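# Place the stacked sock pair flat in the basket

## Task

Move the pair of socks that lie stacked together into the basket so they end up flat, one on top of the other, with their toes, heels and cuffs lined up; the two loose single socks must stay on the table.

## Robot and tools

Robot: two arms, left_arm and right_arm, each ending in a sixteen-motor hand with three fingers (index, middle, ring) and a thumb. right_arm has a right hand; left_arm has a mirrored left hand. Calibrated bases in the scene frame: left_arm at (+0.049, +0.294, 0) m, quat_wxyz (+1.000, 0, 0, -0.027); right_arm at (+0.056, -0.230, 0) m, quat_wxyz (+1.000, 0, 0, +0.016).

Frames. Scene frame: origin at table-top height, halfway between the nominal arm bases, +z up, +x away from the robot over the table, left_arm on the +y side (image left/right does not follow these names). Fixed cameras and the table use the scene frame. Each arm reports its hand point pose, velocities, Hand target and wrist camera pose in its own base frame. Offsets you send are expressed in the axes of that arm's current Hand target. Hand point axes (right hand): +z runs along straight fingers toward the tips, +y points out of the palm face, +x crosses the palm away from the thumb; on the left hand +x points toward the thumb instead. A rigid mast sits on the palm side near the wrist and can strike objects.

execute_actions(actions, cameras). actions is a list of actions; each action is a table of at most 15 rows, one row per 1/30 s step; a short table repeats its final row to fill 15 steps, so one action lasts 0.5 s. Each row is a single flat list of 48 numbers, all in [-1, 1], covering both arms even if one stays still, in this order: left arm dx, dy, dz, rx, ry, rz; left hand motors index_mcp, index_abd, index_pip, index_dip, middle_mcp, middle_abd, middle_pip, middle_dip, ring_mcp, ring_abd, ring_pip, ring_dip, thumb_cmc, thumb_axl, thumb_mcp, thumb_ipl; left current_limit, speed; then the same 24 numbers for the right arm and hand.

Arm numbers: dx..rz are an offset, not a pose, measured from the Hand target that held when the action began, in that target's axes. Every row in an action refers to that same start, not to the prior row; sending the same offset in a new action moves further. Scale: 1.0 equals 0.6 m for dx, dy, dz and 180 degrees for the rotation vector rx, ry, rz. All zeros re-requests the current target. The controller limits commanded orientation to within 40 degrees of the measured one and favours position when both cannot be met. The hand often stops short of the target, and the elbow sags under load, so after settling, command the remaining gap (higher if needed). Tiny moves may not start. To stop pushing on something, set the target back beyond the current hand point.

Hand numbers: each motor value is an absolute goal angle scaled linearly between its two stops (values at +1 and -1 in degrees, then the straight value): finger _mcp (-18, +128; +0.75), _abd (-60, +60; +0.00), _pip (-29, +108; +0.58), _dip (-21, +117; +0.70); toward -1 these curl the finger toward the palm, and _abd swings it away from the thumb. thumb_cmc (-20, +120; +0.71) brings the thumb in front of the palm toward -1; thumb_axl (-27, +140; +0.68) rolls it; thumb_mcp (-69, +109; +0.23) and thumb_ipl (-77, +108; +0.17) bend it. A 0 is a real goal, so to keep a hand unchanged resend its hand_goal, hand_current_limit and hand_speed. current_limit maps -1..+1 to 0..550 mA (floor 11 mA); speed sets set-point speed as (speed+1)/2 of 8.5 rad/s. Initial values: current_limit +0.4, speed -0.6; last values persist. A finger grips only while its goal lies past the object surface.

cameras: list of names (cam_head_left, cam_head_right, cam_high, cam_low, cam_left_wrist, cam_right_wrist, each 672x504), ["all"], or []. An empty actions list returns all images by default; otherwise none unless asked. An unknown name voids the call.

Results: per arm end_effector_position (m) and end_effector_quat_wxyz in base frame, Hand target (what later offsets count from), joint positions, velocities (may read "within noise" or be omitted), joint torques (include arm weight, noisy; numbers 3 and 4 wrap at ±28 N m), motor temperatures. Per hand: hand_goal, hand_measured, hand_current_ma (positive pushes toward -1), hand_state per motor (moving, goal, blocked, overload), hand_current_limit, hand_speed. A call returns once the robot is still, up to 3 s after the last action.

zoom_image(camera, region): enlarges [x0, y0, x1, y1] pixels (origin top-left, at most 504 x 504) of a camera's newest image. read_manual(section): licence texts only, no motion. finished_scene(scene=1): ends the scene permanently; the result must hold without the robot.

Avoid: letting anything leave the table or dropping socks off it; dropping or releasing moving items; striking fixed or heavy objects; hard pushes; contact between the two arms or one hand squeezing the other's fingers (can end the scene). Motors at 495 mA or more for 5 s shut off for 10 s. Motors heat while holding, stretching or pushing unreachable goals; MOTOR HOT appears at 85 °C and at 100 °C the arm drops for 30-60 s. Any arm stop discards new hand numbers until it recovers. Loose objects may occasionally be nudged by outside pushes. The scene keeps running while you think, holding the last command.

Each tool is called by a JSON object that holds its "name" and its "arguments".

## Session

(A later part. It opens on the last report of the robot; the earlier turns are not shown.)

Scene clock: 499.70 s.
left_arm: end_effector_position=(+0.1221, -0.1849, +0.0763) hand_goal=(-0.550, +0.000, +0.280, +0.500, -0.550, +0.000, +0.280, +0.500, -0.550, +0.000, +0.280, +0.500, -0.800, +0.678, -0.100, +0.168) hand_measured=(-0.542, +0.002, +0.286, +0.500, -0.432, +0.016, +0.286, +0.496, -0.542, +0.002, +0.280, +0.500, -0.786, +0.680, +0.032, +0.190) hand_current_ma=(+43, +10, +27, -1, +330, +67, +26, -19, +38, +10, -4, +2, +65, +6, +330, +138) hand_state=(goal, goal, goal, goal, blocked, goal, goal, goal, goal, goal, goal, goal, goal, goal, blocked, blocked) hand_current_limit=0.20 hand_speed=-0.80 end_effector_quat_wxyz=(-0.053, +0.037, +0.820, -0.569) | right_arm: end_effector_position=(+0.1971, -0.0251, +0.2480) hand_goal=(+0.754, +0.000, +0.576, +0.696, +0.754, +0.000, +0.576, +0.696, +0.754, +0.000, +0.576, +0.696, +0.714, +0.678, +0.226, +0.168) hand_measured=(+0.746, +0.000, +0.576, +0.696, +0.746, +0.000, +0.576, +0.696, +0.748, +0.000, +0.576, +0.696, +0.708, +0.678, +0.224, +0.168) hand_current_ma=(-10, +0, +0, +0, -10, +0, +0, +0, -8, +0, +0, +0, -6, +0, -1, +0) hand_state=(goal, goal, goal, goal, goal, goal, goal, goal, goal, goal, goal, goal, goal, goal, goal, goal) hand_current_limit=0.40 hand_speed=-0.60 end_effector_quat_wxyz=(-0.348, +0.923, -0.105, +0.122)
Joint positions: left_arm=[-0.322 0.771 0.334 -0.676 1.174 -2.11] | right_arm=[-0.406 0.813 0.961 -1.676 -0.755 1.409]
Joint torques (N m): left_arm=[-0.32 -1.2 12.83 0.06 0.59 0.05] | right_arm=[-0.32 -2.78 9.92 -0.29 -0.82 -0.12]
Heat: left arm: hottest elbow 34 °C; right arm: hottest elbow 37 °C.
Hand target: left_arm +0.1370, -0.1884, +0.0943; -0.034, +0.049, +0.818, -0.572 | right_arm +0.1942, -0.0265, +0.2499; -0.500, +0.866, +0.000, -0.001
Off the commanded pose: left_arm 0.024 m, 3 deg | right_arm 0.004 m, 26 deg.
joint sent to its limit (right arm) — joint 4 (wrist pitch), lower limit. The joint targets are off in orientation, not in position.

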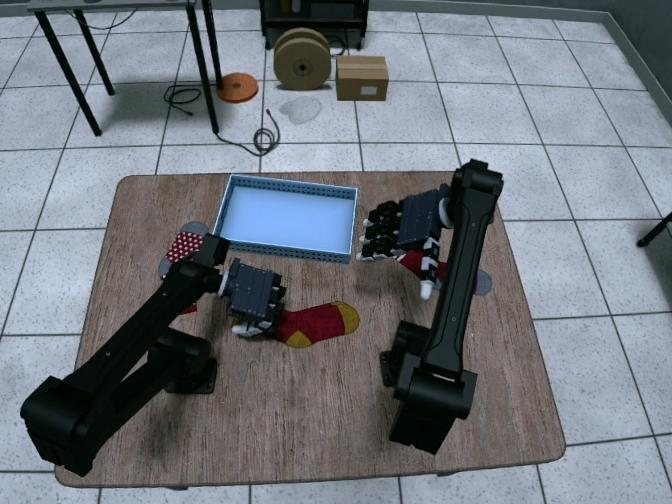

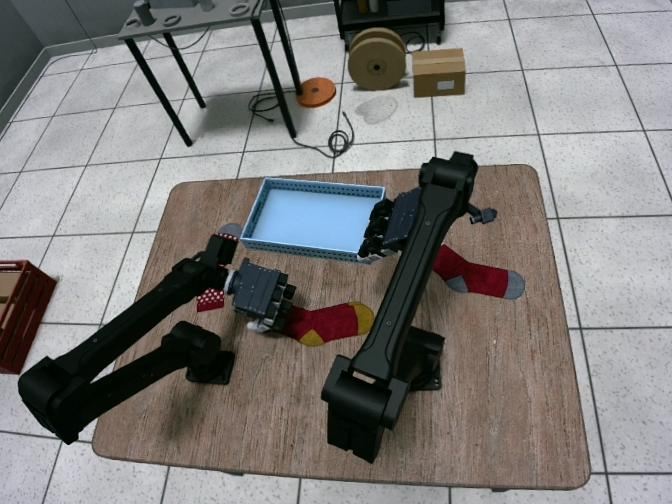

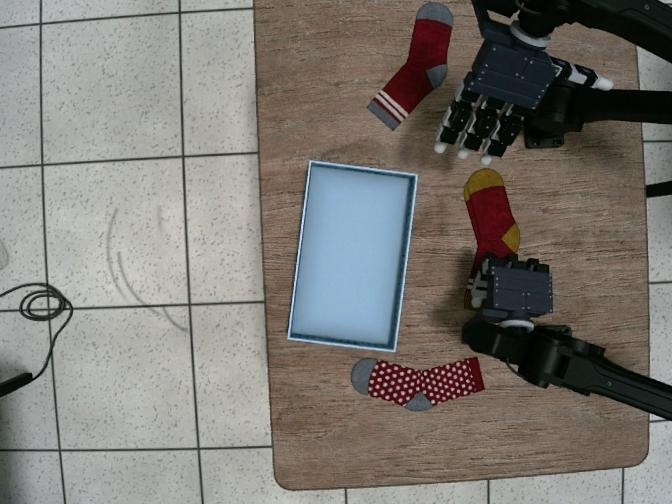

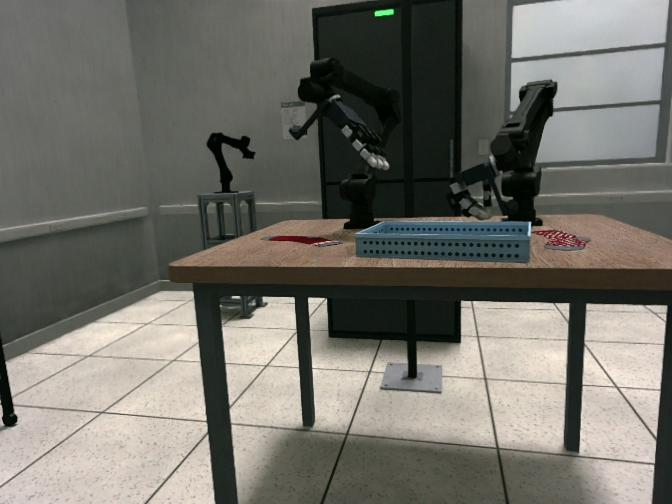

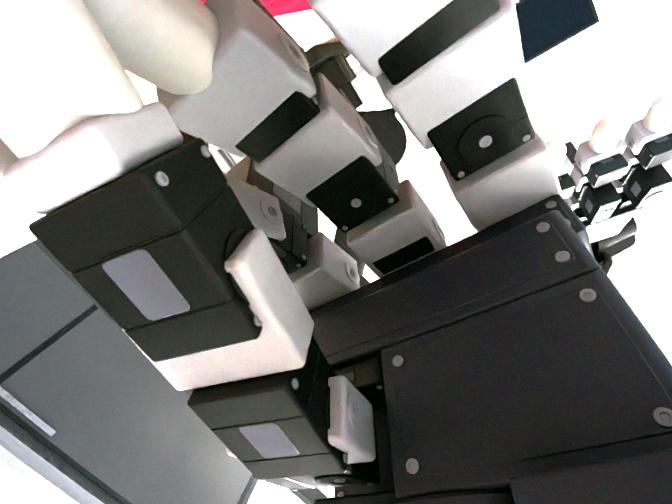

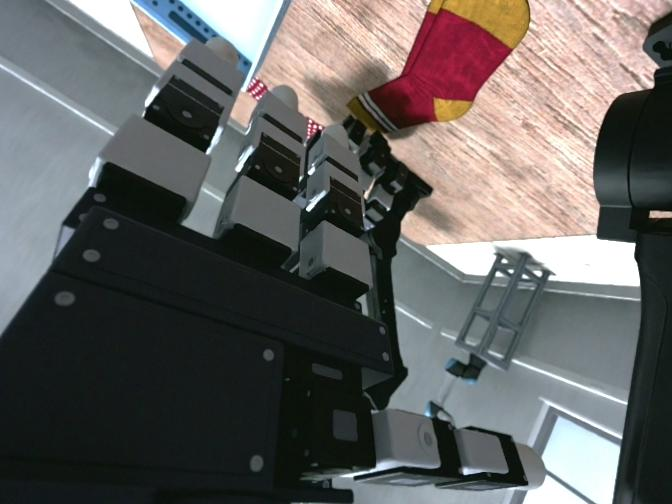

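{"name": "execute_actions", "arguments": {"actions": [[[0,-0.0627,-0.0228,0,0,0,-0.274,0,0.28,0.5,-0.274,0,0.28,0.5,-0.55,0,0.28,0.5,-0.8,0.678,0.168,0.168,0.2,-0.7,0,0,0,0,0,0,0.754,0,0.576,0.696,0.754,0,0.576,0.696,0.754,0,0.576,0.696,0.714,0.678,0.226,0.168,0.4,-0.6]],[[0,-0.0627,-0.0228,0,0,0,0,0,0.28,0.5,0,0,0.28,0.5,-0.55,0,0.28,0.5,-0.8,0.678,0.226,0.168,0.2,-0.7,0,0,0,0,0,0,0.754,0,0.576,0.696,0.754,0,0.576,0.696,0.754,0,0.576,0.696,0.714,0.678,0.226,0.168,0.4,-0.6]],[[0,-0.0627,-0.0228,0,0,0,0.4,0,0.4,0.6,0.4,0,0.4,0.6,-0.5,0,0,0.5,-0.6,0.678,0.226,0.168,0.2,-0.7,0,0,0,0,0,0,0.754,0,0.576,0.696,0.754,0,0.576,0.696,0.754,0,0.576,0.696,0.714,0.678,0.226,0.168,0.4,-0.6]],[[-0.0067,0.0086,-0.0603,0,0,0,0.754,0.2,0.576,0.696,0.754,-0.2,0.576,0.696,-0.479,0,-0.3,0.5,-0.571,0.678,0.226,0.168,0.2,-0.7,0,0,0,0,0,0,0.754,0,0.576,0.696,0.754,0,0.576,0.696,0.754,0,0.576,0.696,0.714,0.678,0.226,0.168,0.4,-0.6]],[[-0.0067,0.0086,-0.0603,0,0,0,0.754,0.433,0.576,0.696,0.754,-0.433,0.576,0.696,-0.479,0,-0.3,0.5,-0.571,0.678,0.226,0.168,0.2,-0.7,0,0,0,0,0,0,0.754,0,0.576,0.696,0.754,0,0.576,0.696,0.754,0,0.576,0.696,0.714,0.678,0.226,0.168,0.4,-0.6]],[[-0.0067,0.0086,-0.0603,0,0,0,0.754,0.433,0.576,0.696,0.754,-0.433,0.576,0.696,-0.479,0,-0.3,0.5,-0.571,0.678,0.226,0.168,0.2,-0.7,0,0,0,0,0,0,0.754,0,0.576,0.696,0.754,0,0.576,0.696,0.754,0,0.576,0.696,0.714,0.678,0.226,0.168,0.4,-0.6]],[[-0.0067,0.0086,-0.0603,0,0,0,0.754,0.433,0.576,0.696,0.754,-0.433,0.576,0.696,-0.479,0,-0.3,0.5,-0.571,0.678,0.226,0.168,0.2,-0.7,0,0,0,0,0,0,0.754,0,0.576,0.696,0.754,0,0.576,0.696,0.754,0,0.576,0.696,0.714,0.678,0.226,0.168,0.4,-0.6]]], "cameras": ["cam_head_left","cam_high"]}}

Scene clock: 588.30 s.
left_arm: end_effector_position=(+0.1642, -0.0537, +0.2256) hand_goal=(+0.754, +0.434, +0.576, +0.696, +0.754, -0.432, +0.576, +0.696, -0.478, +0.000, -0.300, +0.500, -0.570, +0.678, +0.226, +0.168) hand_measured=(+0.740, +0.430, +0.570, +0.692, +0.736, -0.428, +0.570, +0.692, -0.474, +0.002, -0.292, +0.500, -0.572, +0.680, +0.222, +0.170) hand_current_ma=(-72, -17, -31, -16, -85, +14, -27, -15, +18, +8, +33, +2, -12, +6, -27, +7) hand_state=(goal, goal, goal, goal, goal, goal, goal, goal, goal, goal, goal, goal, goal, goal, goal, goal) hand_current_limit=0.20 hand_speed=-0.70 end_effector_quat_wxyz=(+0.055, -0.039, +0.898, -0.434) | right_arm: end_effector_position=(+0.1971, -0.0251, +0.2480) hand_goal=(+0.754, +0.000, +0.576, +0.696, +0.754, +0.000, +0.576, +0.696, +0.754, +0.000, +0.576, +0.696, +0.714, +0.678, +0.226, +0.168) hand_measured=(+0.746, +0.000, +0.576, +0.696, +0.746, +0.000, +0.576, +0.696, +0.748, +0.000, +0.576, +0.696, +0.708, +0.678, +0.224, +0.168) hand_current_ma=(-10, +0, +0, +0, -10, +0, +0, +0, -8, +0, +0, +0, -6, +0, -1, +0) hand_state=(goal, goal, goal, goal, goal, goal, goal, goal, goal, goal, goal, goal, goal, goal, goal, goal) hand_current_limit=0.40 hand_speed=-0.60 end_effector_quat_wxyz=(-0.348, +0.923, -0.105, +0.122)
Joint positions: left_arm=[0.188 0.747 0.844 -1.693 0.906 -1.456] | right_arm=[-0.406 0.813 0.961 -1.676 -0.755 1.409]
Joint torques (N m): left_arm=[0.44 -1.08 13.26 -0.4 0.64 -0.11] | right_arm=[-0.38 -2.55 9.96 -0.28 -0.83 -0.11]
Motor temperatures (°C): left_arm=[32 31 44 29 29 30] | right_arm=[32 31 38 29 29 28]
Heat: left arm: hottest elbow 44 °C; right arm: hottest elbow 38 °C.
Hand target: left_arm +0.1701, -0.0483, +0.2445; -0.034, +0.049, +0.818, -0.572 | right_arm +0.1942, -0.0265, +0.2499; -0.500, +0.866, +0.000, -0.001
Off the commanded pose: left_arm 0.020 m, 23 deg | right_arm 0.004 m, 26 deg.
joint sent to its limit (left arm) — joint 4 (wrist pitch), lower limit. The joint targets are off in orientation, not in position.
joint sent to its limit (right arm) — joint 4 (wrist pitch), lower limit. The joint targets are off in orientation, not in position.
Images, in order (width x height): cam_head_left 672x504, cam_high 672x504.

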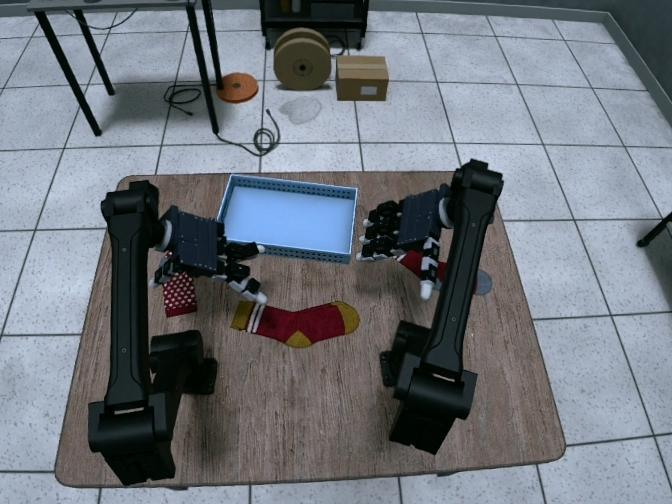

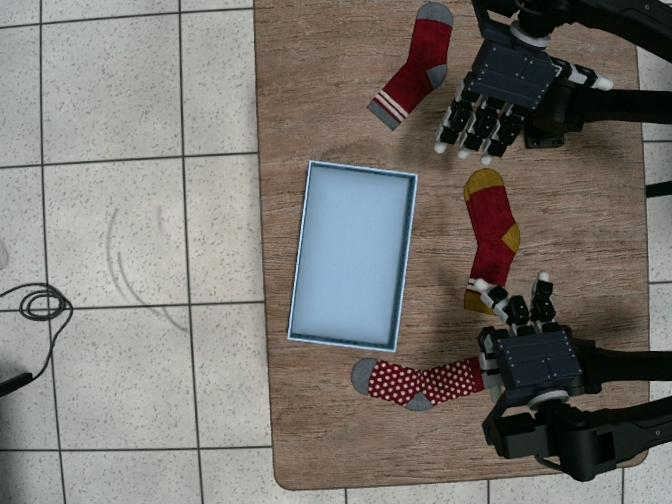

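{"name": "execute_actions", "arguments": {"actions": [[[0,0,0,-0.097,0.0014,0.0019,0.754,0.433,0.576,0.696,0.754,-0.433,0.576,0.696,-0.479,0,-0.3,0.5,-0.571,0.678,0.226,0.168,0.2,-0.7,0,0,0,0,0,0,0.754,0,0.576,0.696,0.754,0,0.576,0.696,0.754,0,0.576,0.696,0.714,0.678,0.226,0.168,0.4,-0.6]],[[0,0,0,-0.097,0.0014,0.0019,0.754,0.433,0.576,0.696,0.754,-0.433,0.576,0.696,-0.479,0,-0.3,0.5,-0.571,0.678,0.226,0.168,0.2,-0.7,0,0,0,0,0,0,0.754,0,0.576,0.696,0.754,0,0.576,0.696,0.754,0,0.576,0.696,0.714,0.678,0.226,0.168,0.4,-0.6]],[[0,0,0,-0.097,0.0014,0.0019,0.754,0.433,0.576,0.696,0.754,-0.433,0.576,0.696,-0.479,0,-0.3,0.5,-0.571,0.678,0.226,0.168,0.2,-0.7,0,0,0,0,0,0,0.754,0,0.576,0.696,0.754,0,0.576,0.696,0.754,0,0.576,0.696,0.714,0.678,0.226,0.168,0.4,-0.6]],[[0,0,0,-0.097,0.0014,0.0019,0.754,0.433,0.576,0.696,0.754,-0.433,0.576,0.696,-0.479,0,-0.3,0.5,-0.571,0.678,0.226,0.168,0.2,-0.7,0,0,0,0,0,0,0.754,0,0.576,0.696,0.754,0,0.576,0.696,0.754,0,0.576,0.696,0.714,0.678,0.226,0.168,0.4,-0.6]]], "cameras": ["cam_head_left","cam_high","cam_left_wrist","cam_right_wrist"]}}

Scene clock: 598.03 s.
left_arm: end_effector_position=(+0.1638, -0.0418, +0.2318) hand_goal=(+0.754, +0.434, +0.576, +0.696, +0.754, -0.432, +0.576, +0.696, -0.478, +0.000, -0.300, +0.500, -0.570, +0.678, +0.226, +0.168) hand_measured=(+0.750, +0.430, +0.572, +0.694, +0.750, -0.428, +0.574, +0.694, -0.472, +0.002, -0.294, +0.500, -0.572, +0.680, +0.222, +0.168) hand_current_ma=(-16, -16, -13, -13, -20, +13, -12, -13, +33, +8, +24, +2, -6, +6, -27, +4) hand_state=(goal, goal, goal, goal, goal, goal, goal, goal, goal, goal, goal, goal, goal, goal, goal, goal) hand_current_limit=0.20 hand_speed=-0.70 end_effector_quat_wxyz=(-0.015, +0.076, +0.997, +0.005) | right_arm: end_effector_position=(+0.1971, -0.0251, +0.2480) hand_goal=(+0.754, +0.000, +0.576, +0.696, +0.754, +0.000, +0.576, +0.696, +0.754, +0.000, +0.576, +0.696, +0.714, +0.678, +0.226, +0.168) hand_measured=(+0.746, +0.000, +0.576, +0.696, +0.746, +0.000, +0.576, +0.696, +0.748, +0.000, +0.576, +0.696, +0.708, +0.678, +0.224, +0.168) hand_current_ma=(-10, +0, +0, +0, -10, +0, +0, +0, -8, +0, +0, +0, -6, +0, -1, +0) hand_state=(goal, goal, goal, goal, goal, goal, goal, goal, goal, goal, goal, goal, goal, goal, goal, goal) hand_current_limit=0.40 hand_speed=-0.60 end_effector_quat_wxyz=(-0.348, +0.923, -0.105, +0.122)
Joint positions: left_arm=[-0.632 0.907 0.926 -1.621 0.008 -2.05] | right_arm=[-0.406 0.813 0.961 -1.676 -0.755 1.409]
Joint torques (N m): left_arm=[-1.14 -2.14 12.46 -0.39 -0.31 -0.14] | right_arm=[-0.15 -2.84 9.99 -0.25 -0.81 -0.11]
Heat: left arm: hottest elbow 44 °C; right arm: hottest elbow 38 °C.
Hand target: left_arm +0.1701, -0.0484, +0.2445; +0.000, +0.074, +0.997, -0.001 | right_arm +0.1942, -0.0265, +0.2499; -0.500, +0.866, +0.000, -0.001
Off the commanded pose: left_arm 0.016 m, 2 deg | right_arm 0.004 m, 26 deg.
joint sent to its limit (right arm) — joint 4 (wrist pitch), lower limit. The joint targets are off in orientation, not in position.
Images, in order (width x height): cam_head_left 672x504, cam_high 672x504, cam_left_wrist 672x504, cam_right_wrist 672x504.

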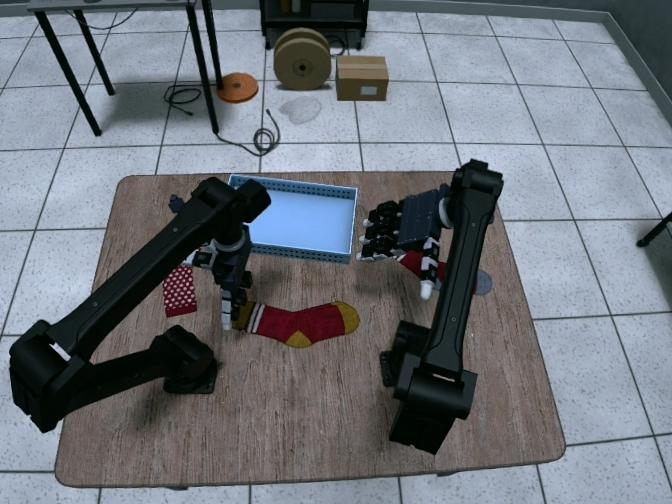

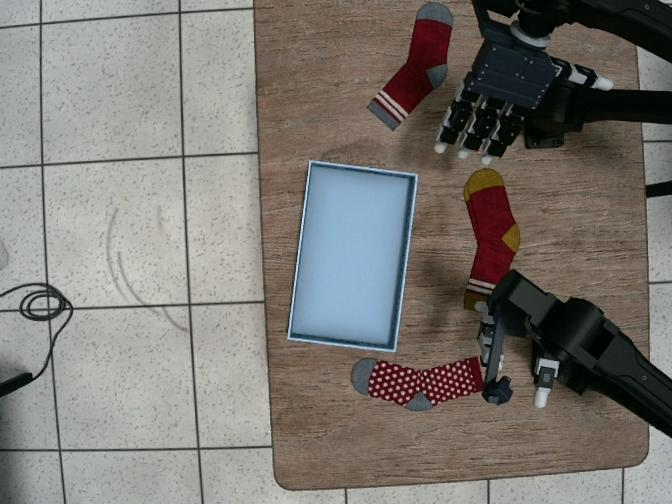

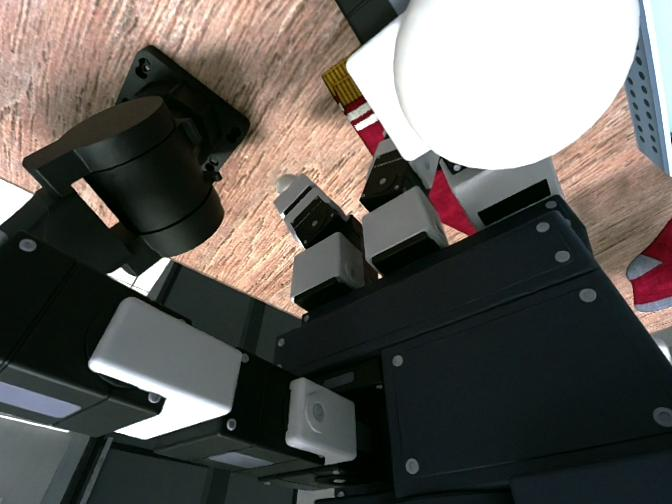

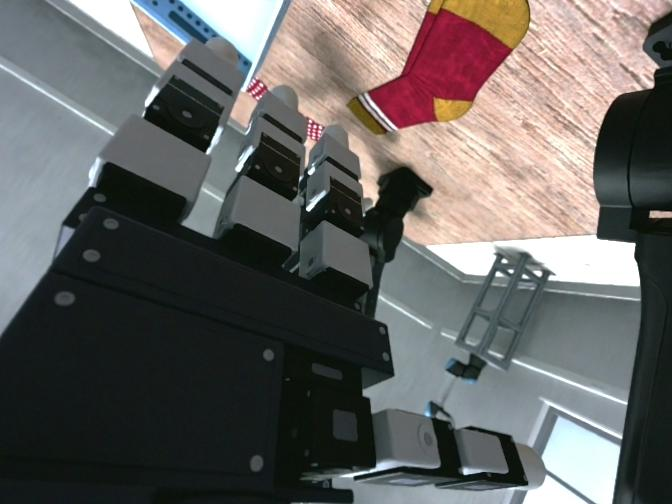

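{"name": "execute_actions", "arguments": {"actions": [[[0,0,0.06,0,0,0,0.754,0.433,0.576,0.696,0.754,-0.433,0.576,0.696,0.3425,0,-1,-0.174,-0.571,0.678,0.226,0.168,0.2,-0.7,0,0,0,0,0,0,0.754,0,0.576,0.696,0.754,0,0.576,0.696,0.754,0,0.576,0.696,0.714,0.678,0.226,0.168,0.4,-0.6]],[[0,0,0.06,0,0,0,0.754,0.433,0.576,0.696,0.754,-0.433,0.576,0.696,0.3425,0,-1,-0.174,-0.571,0.678,0.226,0.168,0.2,-0.7,0,0,0,0,0,0,0.754,0,0.576,0.696,0.754,0,0.576,0.696,0.754,0,0.576,0.696,0.714,0.678,0.226,0.168,0.4,-0.6]]], "cameras": ["cam_head_left","cam_head_right","cam_high","cam_left_wrist"]}}

{"name": "zoom_image", "arguments": {"camera": "cam_high", "region": [440, 230, 600, 390]}}

{"name": "zoom_image", "arguments": {"camera": "cam_head_right", "region": [210, 250, 330, 350]}}

Scene clock: 611.97 s.
left_arm: end_effector_position=(+0.1680, -0.0451, +0.1726) hand_goal=(+0.754, +0.434, +0.576, +0.696, +0.754, -0.432, +0.576, +0.696, +0.342, +0.000, -1.000, -0.174, -0.570, +0.678, +0.226, +0.168) hand_measured=(+0.750, +0.430, +0.572, +0.694, +0.750, -0.428, +0.574, +0.694, +0.344, +0.002, -0.994, -0.172, -0.572, +0.680, +0.222, +0.168) hand_current_ma=(-15, -16, -13, -13, -19, +13, -12, -13, +8, +8, +26, +12, -6, +6, -27, +4) hand_state=(goal, goal, goal, goal, goal, goal, goal, goal, goal, goal, goal, goal, goal, goal, goal, goal) hand_current_limit=0.20 hand_speed=-0.70 end_effector_quat_wxyz=(-0.005, +0.075, +0.997, -0.001) | right_arm: end_effector_position=(+0.1971, -0.0251, +0.2480) hand_goal=(+0.754, +0.000, +0.576, +0.696, +0.754, +0.000, +0.576, +0.696, +0.754, +0.000, +0.576, +0.696, +0.714, +0.678, +0.226, +0.168) hand_measured=(+0.746, +0.000, +0.576, +0.696, +0.746, +0.000, +0.576, +0.696, +0.748, +0.000, +0.576, +0.696, +0.708, +0.678, +0.224, +0.168) hand_current_ma=(-10, +0, +0, +0, -10, +0, +0, +0, -8, +0, +0, +0, -6, +0, -1, +0) hand_state=(goal, goal, goal, goal, goal, goal, goal, goal, goal, goal, goal, goal, goal, goal, goal, goal) hand_current_limit=0.40 hand_speed=-0.60 end_effector_quat_wxyz=(-0.348, +0.923, -0.105, +0.122)
Joint positions: left_arm=[-0.634 0.916 0.779 -1.441 0.006 -2.054] | right_arm=[-0.406 0.813 0.961 -1.676 -0.755 1.409]
Joint torques (N m): left_arm=[-1.2 -2.2 9.29 0.12 -0.27 -0.11] | right_arm=[-0.26 -2.55 10.03 -0.32 -0.82 -0.12]
Heat: left arm: hottest elbow 42 °C; right arm: hottest elbow 38 °C.
Hand target: left_arm +0.1701, -0.0486, +0.1726; +0.000, +0.074, +0.997, -0.001 | right_arm +0.1942, -0.0265, +0.2499; -0.500, +0.866, +0.000, -0.001
Off the commanded pose: left_arm 0.004 m, 1 deg | right_arm 0.004 m, 26 deg.
joint sent to its limit (right arm) — joint 4 (wrist pitch), lower limit. The joint targets are off in orientation, not in position.
Images, in order (width x height): cam_head_left 672x504, cam_head_right 672x504, cam_high 672x504, cam_left_wrist 672x504.

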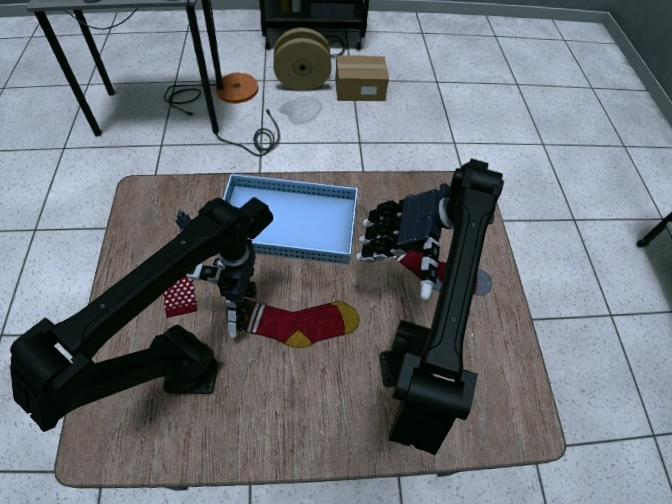

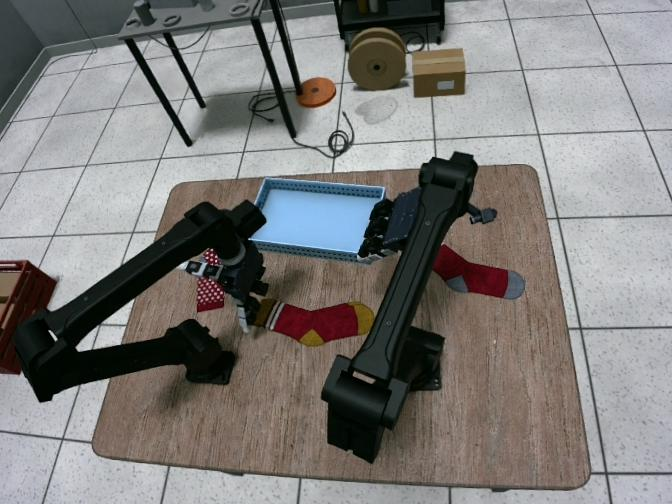

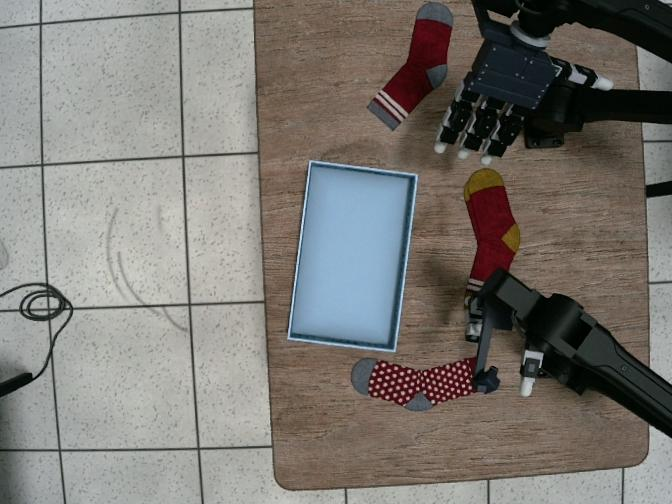

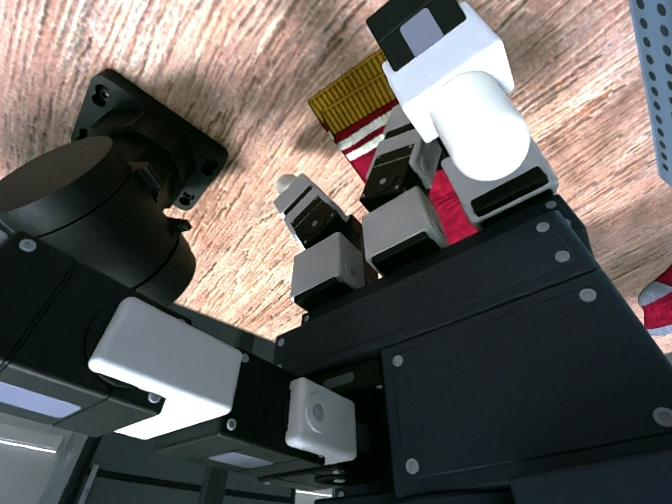

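Scaled by 3.150.

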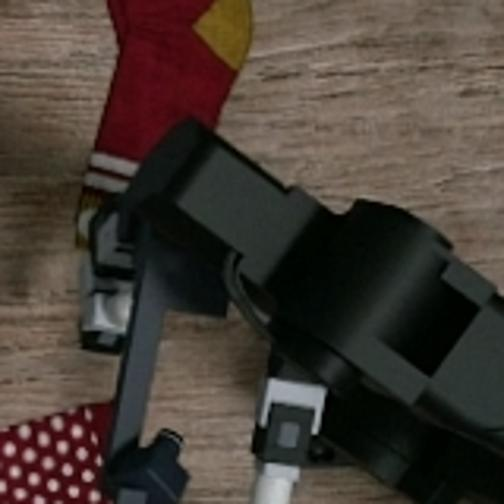

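Scaled by 4.200.

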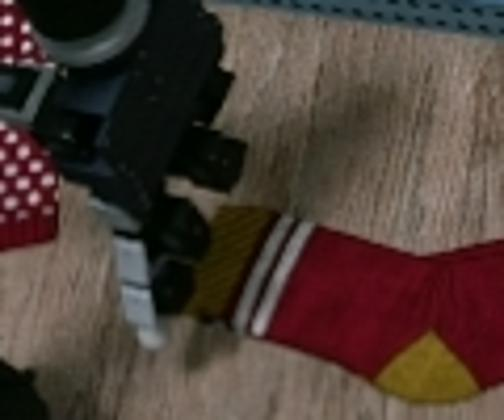

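{"name": "execute_actions", "arguments": {"actions": [[[0,0,0.05,0,0,0,0.754,0.433,0.576,0.696,0.754,-0.433,0.576,0.696,0.3425,0,-1,-0.174,-0.571,0.678,0.226,0.168,0.2,-0.7,0,0,0,0,0,0,0.754,0,0.576,0.696,0.754,0,0.576,0.696,0.754,0,0.576,0.696,0.714,0.678,0.226,0.168,0.4,-0.6]],[[0,0,0.035,0,0,0,0.754,0.433,0.576,0.696,0.754,-0.433,0.576,0.696,0.3425,0,-1,-0.174,-0.571,0.678,0.226,0.168,0.2,-0.7,0,0,0,0,0,0,0.754,0,0.576,0.696,0.754,0,0.576,0.696,0.754,0,0.576,0.696,0.714,0.678,0.226,0.168,0.4,-0.6]]], "cameras": ["cam_head_left","cam_head_right","cam_high","cam_left_wrist"]}}

{"name": "zoom_image", "arguments": {"camera": "cam_left_wrist", "region": [220, 0, 460, 220]}}

{"name": "zoom_image", "arguments": {"camera": "cam_head_right", "region": [210, 250, 330, 350]}}

Scene clock: 623.33 s.
left_arm: end_effector_position=(+0.1683, -0.0454, +0.1220) hand_goal=(+0.754, +0.434, +0.576, +0.696, +0.754, -0.432, +0.576, +0.696, +0.342, +0.000, -1.000, -0.174, -0.570, +0.678, +0.226, +0.168) hand_measured=(+0.750, +0.430, +0.572, +0.694, +0.750, -0.428, +0.574, +0.694, +0.344, +0.002, -0.994, -0.172, -0.572, +0.680, +0.222, +0.168) hand_current_ma=(-15, -16, -13, -13, -19, +13, -12, -13, +9, +8, +24, +12, -6, +6, -27, +4) hand_state=(goal, goal, goal, goal, goal, goal, goal, goal, goal, goal, goal, goal, goal, goal, goal, goal) hand_current_limit=0.20 hand_speed=-0.70 end_effector_quat_wxyz=(-0.004, +0.075, +0.997, -0.001) | right_arm: end_effector_position=(+0.1971, -0.0251, +0.2480) hand_goal=(+0.754, +0.000, +0.576, +0.696, +0.754, +0.000, +0.576, +0.696, +0.754, +0.000, +0.576, +0.696, +0.714, +0.678, +0.226, +0.168) hand_measured=(+0.746, +0.000, +0.576, +0.696, +0.746, +0.000, +0.576, +0.696, +0.748, +0.000, +0.576, +0.696, +0.708, +0.678, +0.224, +0.168) hand_current_ma=(-10, +0, +0, +0, -10, +0, +0, +0, -8, +0, +0, +0, -6, +0, -1, +0) hand_state=(goal, goal, goal, goal, goal, goal, goal, goal, goal, goal, goal, goal, goal, goal, goal, goal) hand_current_limit=0.40 hand_speed=-0.60 end_effector_quat_wxyz=(-0.348, +0.923, -0.105, +0.122)
Joint positions: left_arm=[-0.635 0.952 0.663 -1.288 0.006 -2.055] | right_arm=[-0.406 0.813 0.961 -1.676 -0.755 1.409]
Joint torques (N m): left_arm=[-1.26 -2.26 8.91 0.08 -0.27 -0.1] | right_arm=[-0.32 -2.61 9.98 -0.36 -0.81 -0.11]
Heat: left arm: hottest elbow 41 °C; right arm: hottest elbow 38 °C.
Hand target: left_arm +0.1701, -0.0486, +0.1216; +0.000, +0.074, +0.997, -0.001 | right_arm +0.1942, -0.0265, +0.2499; -0.500, +0.866, +0.000, -0.001
Off the commanded pose: left_arm 0.004 m, 0 deg | right_arm 0.004 m, 26 deg.
joint sent to its limit (right arm) — joint 4 (wrist pitch), lower limit. The joint targets are off in orientation, not in position.
Images, in order (width x height): cam_head_left 672x504, cam_head_right 672x504, cam_high 672x504, cam_left_wrist 672x504.

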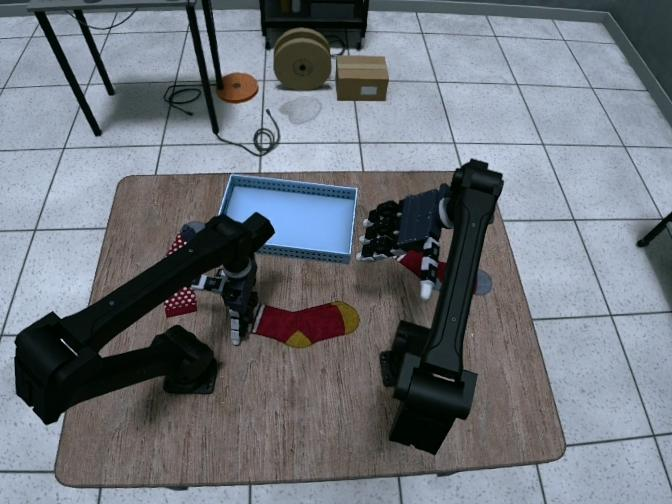

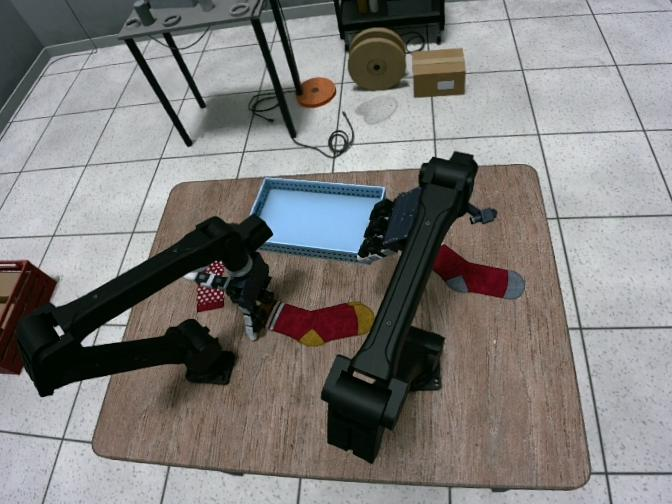

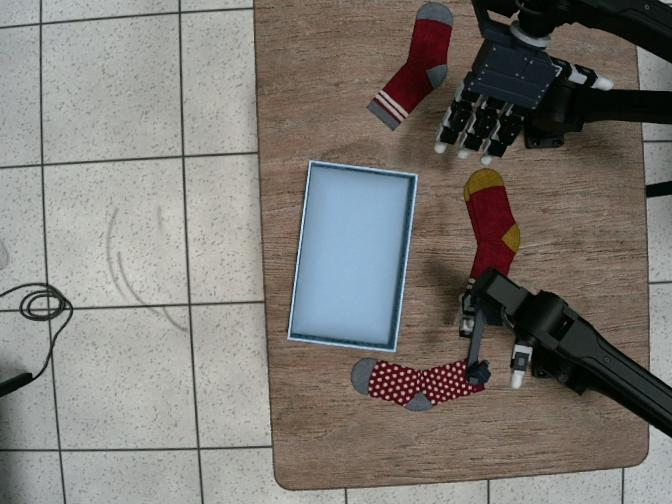

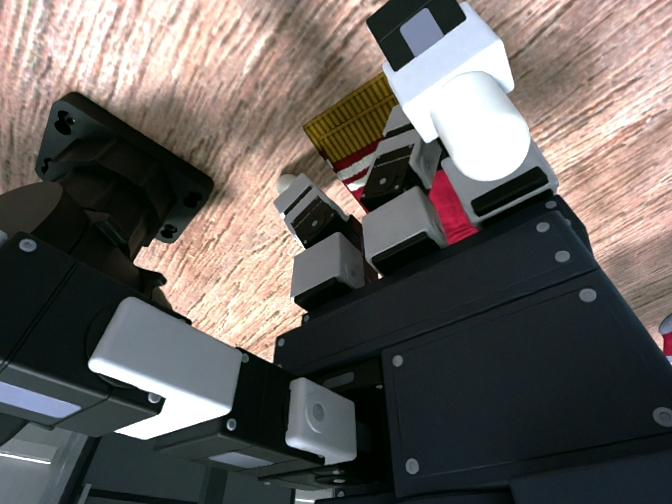

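Scaled by 2.100.

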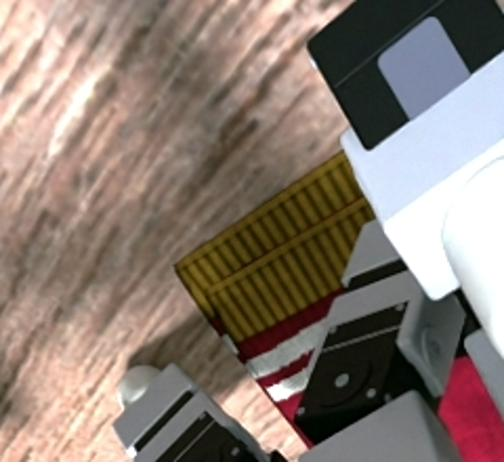

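Scaled by 4.200.

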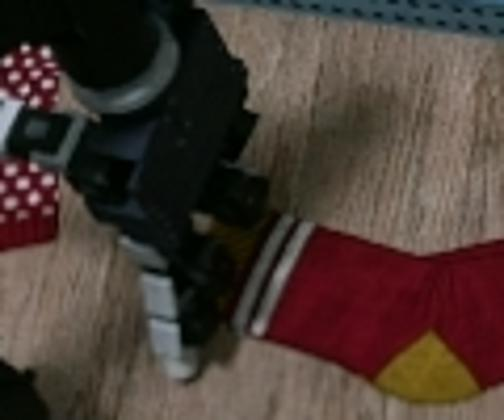

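{"name": "execute_actions", "arguments": {"actions": [[[0,0,0.02,0,0,0,0.754,0.433,0.576,0.696,0.754,-0.433,0.576,0.696,0.3425,0,-1,-0.174,-0.571,0.678,0.226,0.168,0.2,-0.7,0,0,0,0,0,0,0.754,0,0.576,0.696,0.754,0,0.576,0.696,0.754,0,0.576,0.696,0.714,0.678,0.226,0.168,0.4,-0.6]],[[0,0,0.015,0,0,0,0.754,0.433,0.576,0.696,0.754,-0.433,0.576,0.696,0.3425,0,-1,-0.174,-0.571,0.678,0.226,0.168,0.2,-0.7,0,0,0,0,0,0,0.754,0,0.576,0.696,0.754,0,0.576,0.696,0.754,0,0.576,0.696,0.714,0.678,0.226,0.168,0.4,-0.6]]], "cameras": ["cam_head_right","cam_left_wrist","cam_low"]}}

{"name": "zoom_image", "arguments": {"camera": "cam_left_wrist", "region": [220, 0, 460, 220]}}

{"name": "zoom_image", "arguments": {"camera": "cam_low", "region": [420, 140, 560, 260]}}

Scene clock: 633.20 s.
left_arm: end_effector_position=(+0.1682, -0.0470, +0.1174) hand_goal=(+0.754, +0.434, +0.576, +0.696, +0.754, -0.432, +0.576, +0.696, +0.342, +0.000, -1.000, -0.174, -0.570, +0.678, +0.226, +0.168) hand_measured=(+0.750, +0.432, +0.572, +0.694, +0.740, -0.434, +0.568, +0.692, +0.344, +0.002, -0.994, -0.172, -0.572, +0.680, +0.222, +0.168) hand_current_ma=(-17, -10, -13, -13, -64, -5, -34, -19, +10, +8, +24, +12, -5, +6, -27, +4) hand_state=(goal, goal, goal, goal, goal, goal, goal, goal, goal, goal, goal, goal, goal, goal, goal, goal) hand_current_limit=0.20 hand_speed=-0.70 end_effector_quat_wxyz=(-0.001, +0.076, +0.997, -0.003) | right_arm: end_effector_position=(+0.1971, -0.0251, +0.2480) hand_goal=(+0.754, +0.000, +0.576, +0.696, +0.754, +0.000, +0.576, +0.696, +0.754, +0.000, +0.576, +0.696, +0.714, +0.678, +0.226, +0.168) hand_measured=(+0.746, +0.000, +0.576, +0.696, +0.746, +0.000, +0.576, +0.696, +0.748, +0.000, +0.576, +0.696, +0.708, +0.678, +0.224, +0.168) hand_current_ma=(-10, +0, +0, +0, -10, +0, +0, +0, -8, +0, +0, +0, -6, +0, -1, +0) hand_state=(goal, goal, goal, goal, goal, goal, goal, goal, goal, goal, goal, goal, goal, goal, goal, goal) hand_current_limit=0.40 hand_speed=-0.60 end_effector_quat_wxyz=(-0.348, +0.923, -0.105, +0.122)
Joint positions: left_arm=[-0.64 0.952 0.652 -1.268 0.006 -2.06] | right_arm=[-0.406 0.813 0.961 -1.676 -0.755 1.409]
Joint torques (N m): left_arm=[-0.79 -0.79 5.97 1.66 -0.28 -0.06] | right_arm=[-0.38 -2.9 9.98 -0.27 -0.82 -0.11]
Heat: left arm: hottest elbow 40 °C; right arm: hottest elbow 38 °C.
Hand target: left_arm +0.1700, -0.0487, +0.1005; +0.000, +0.074, +0.997, -0.001 | right_arm +0.1942, -0.0265, +0.2499; -0.500, +0.866, +0.000, -0.001
Off the commanded pose: left_arm 0.017 m, 0 deg | right_arm 0.004 m, 26 deg.
joint sent to its limit (right arm) — joint 4 (wrist pitch), lower limit. The joint targets are off in orientation, not in position.
Images, in order (width x height): cam_head_right 672x504, cam_low 672x504, cam_left_wrist 672x504.

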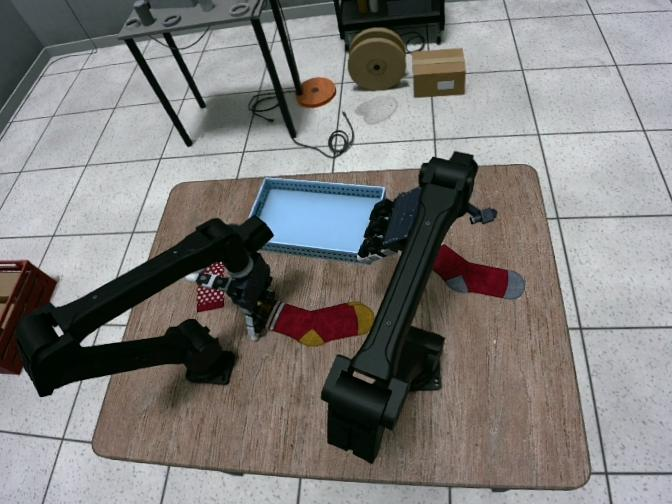

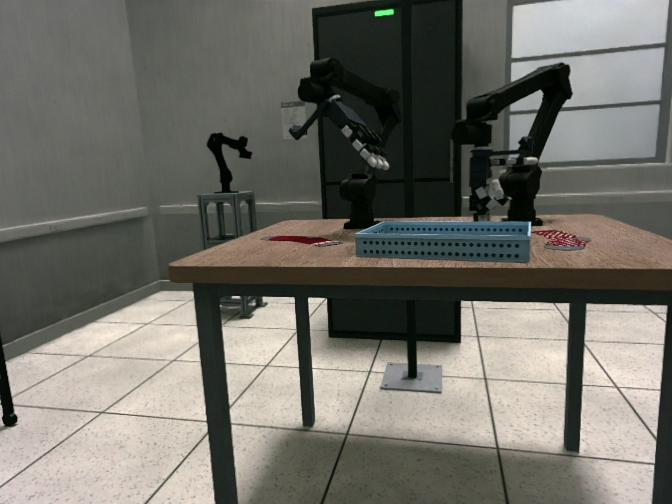

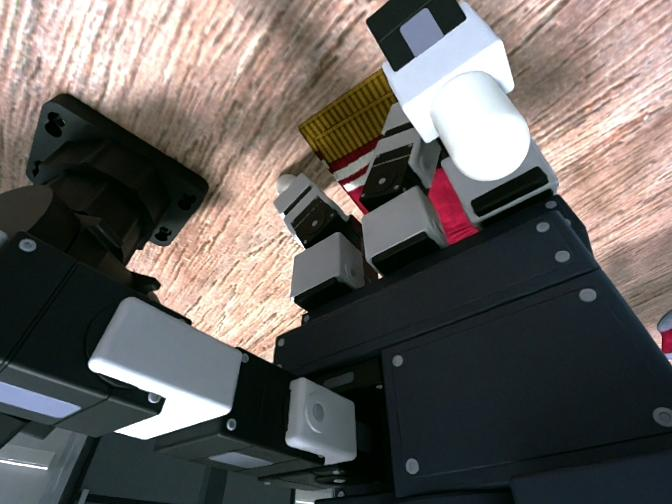

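Scaled by 2.100.

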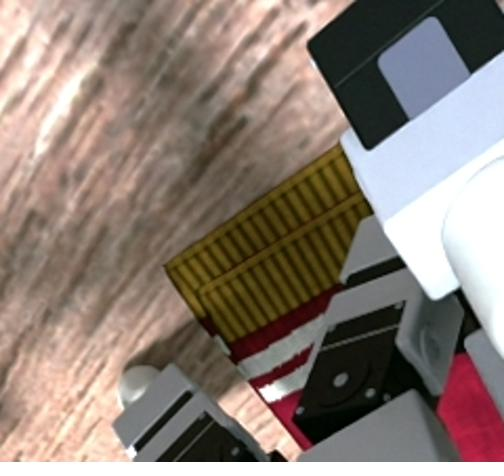

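Scaled by 3.600.

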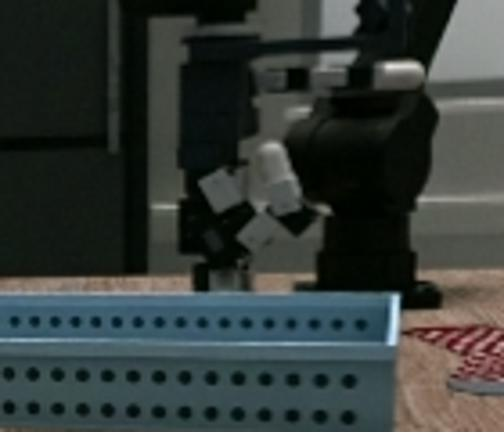

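{"name": "execute_actions", "arguments": {"actions": [[[0,0,-0.005,0,0,0,0.754,0.25,0.576,0.696,0.754,-0.25,0.576,0.696,0.3425,0,-1,-0.174,-0.571,0.678,0.226,0.168,0.5,-0.8,0,0,0,0,0,0,0.754,0,0.576,0.696,0.754,0,0.576,0.696,0.754,0,0.576,0.696,0.714,0.678,0.226,0.168,0.4,-0.6]],[[0,0,-0.004,0,0,0,0.754,0.1,0.576,0.696,0.754,-0.1,0.576,0.696,0.3425,0,-1,-0.174,-0.571,0.678,0.226,0.168,0.5,-0.8,0,0,0,0,0,0,0.754,0,0.576,0.696,0.754,0,0.576,0.696,0.754,0,0.576,0.696,0.714,0.678,0.226,0.168,0.4,-0.6]]], "cameras": ["cam_head_right","cam_left_wrist","cam_low"]}}

{"name": "zoom_image", "arguments": {"camera": "cam_left_wrist", "region": [220, 0, 460, 220]}}

{"name": "zoom_image", "arguments": {"camera": "cam_head_right", "region": [220, 270, 340, 370]}}

Scene clock: 646.87 s.
left_arm: end_effector_position=(+0.1683, -0.0470, +0.1175) hand_goal=(+0.754, +0.100, +0.576, +0.696, +0.754, -0.100, +0.576, +0.696, +0.342, +0.000, -1.000, -0.174, -0.570, +0.678, +0.226, +0.168) hand_measured=(+0.750, +0.422, +0.572, +0.694, +0.740, -0.424, +0.568, +0.692, +0.344, +0.002, -0.994, -0.172, -0.572, +0.680, +0.222, +0.168) hand_current_ma=(-18, +412, -13, -13, -66, -412, -34, -19, +10, +8, +24, +12, -5, +6, -27, +4) hand_state=(goal, blocked, goal, goal, goal, blocked, goal, goal, goal, goal, goal, goal, goal, goal, goal, goal) hand_current_limit=0.50 hand_speed=-0.80 end_effector_quat_wxyz=(+0.000, +0.076, +0.997, -0.003) | right_arm: end_effector_position=(+0.1971, -0.0251, +0.2480) hand_goal=(+0.754, +0.000, +0.576, +0.696, +0.754, +0.000, +0.576, +0.696, +0.754, +0.000, +0.576, +0.696, +0.714, +0.678, +0.226, +0.168) hand_measured=(+0.746, +0.000, +0.576, +0.696, +0.746, +0.000, +0.576, +0.696, +0.748, +0.000, +0.576, +0.696, +0.708, +0.678, +0.224, +0.168) hand_current_ma=(-10, +0, +0, +0, -10, +0, +0, +0, -8, +0, +0, +0, -6, +0, -1, +0) hand_state=(goal, goal, goal, goal, goal, goal, goal, goal, goal, goal, goal, goal, goal, goal, goal, goal) hand_current_limit=0.40 hand_speed=-0.60 end_effector_quat_wxyz=(-0.348, +0.923, -0.105, +0.122)
Joint positions: left_arm=[-0.64 0.951 0.652 -1.268 0.006 -2.06] | right_arm=[-0.406 0.813 0.961 -1.676 -0.755 1.409]
Joint torques (N m): left_arm=[-0.79 -1.03 6.99 1.16 -0.29 -0.05] | right_arm=[-0.26 -2.73 9.99 -0.36 -0.81 -0.11]
Motor temperatures (°C): left_arm=[32 31 38 29 29 30] | right_arm=[32 31 38 29 29 28]
Heat: left arm: hottest elbow 38 °C; right arm: hottest elbow 38 °C.
Hand target: left_arm +0.1700, -0.0487, +0.1059; +0.000, +0.074, +0.997, -0.001 | right_arm +0.1942, -0.0265, +0.2499; -0.500, +0.866, +0.000, -0.001
Off the commanded pose: left_arm 0.012 m, 0 deg | right_arm 0.004 m, 26 deg.
joint sent to its limit (right arm) — joint 4 (wrist pitch), lower limit. The joint targets are off in orientation, not in position.
Images, in order (width x height): cam_head_right 672x504, cam_low 672x504, cam_left_wrist 672x504.

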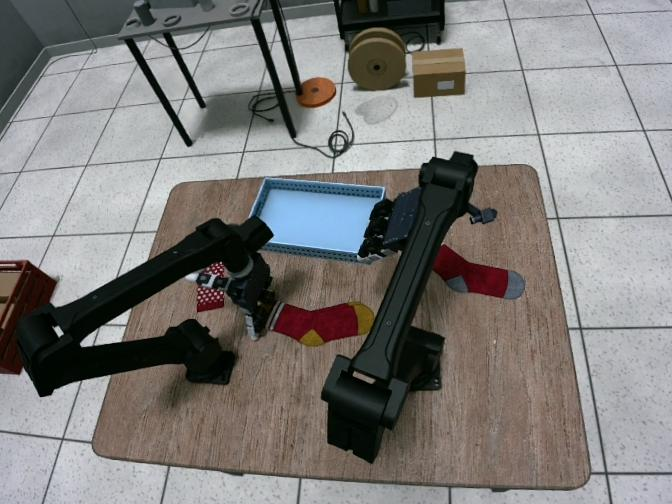

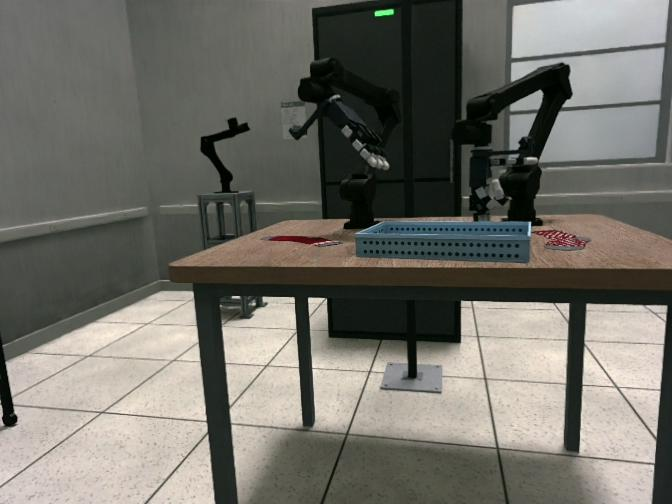

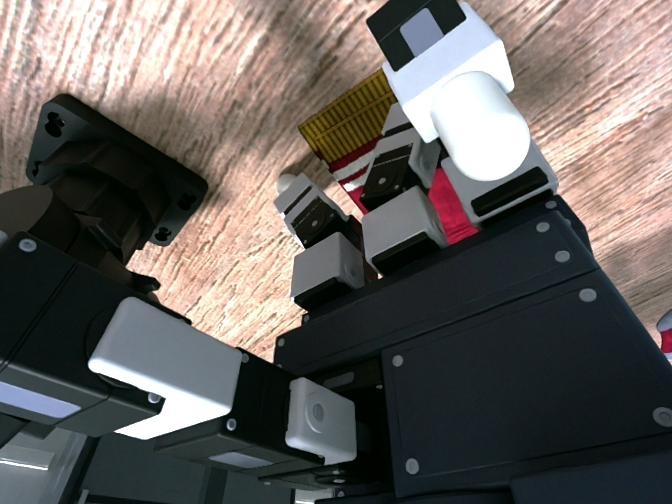

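Scaled by 2.100.

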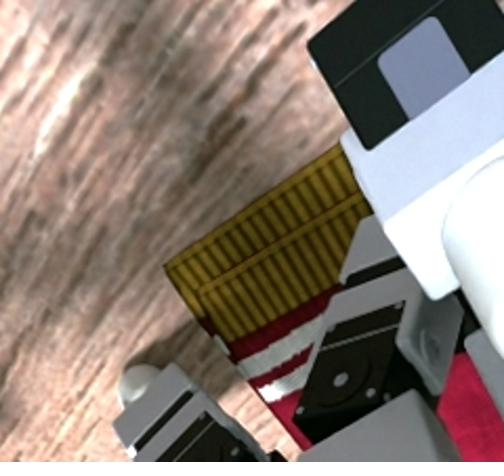

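Scaled by 4.200.

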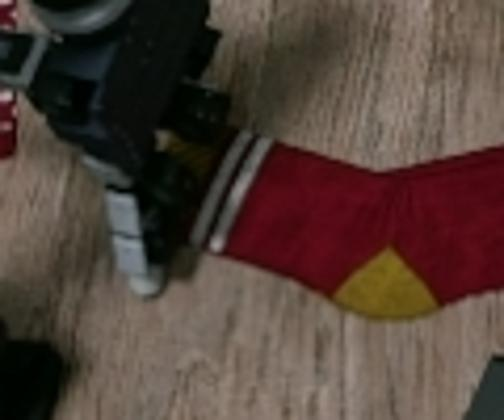

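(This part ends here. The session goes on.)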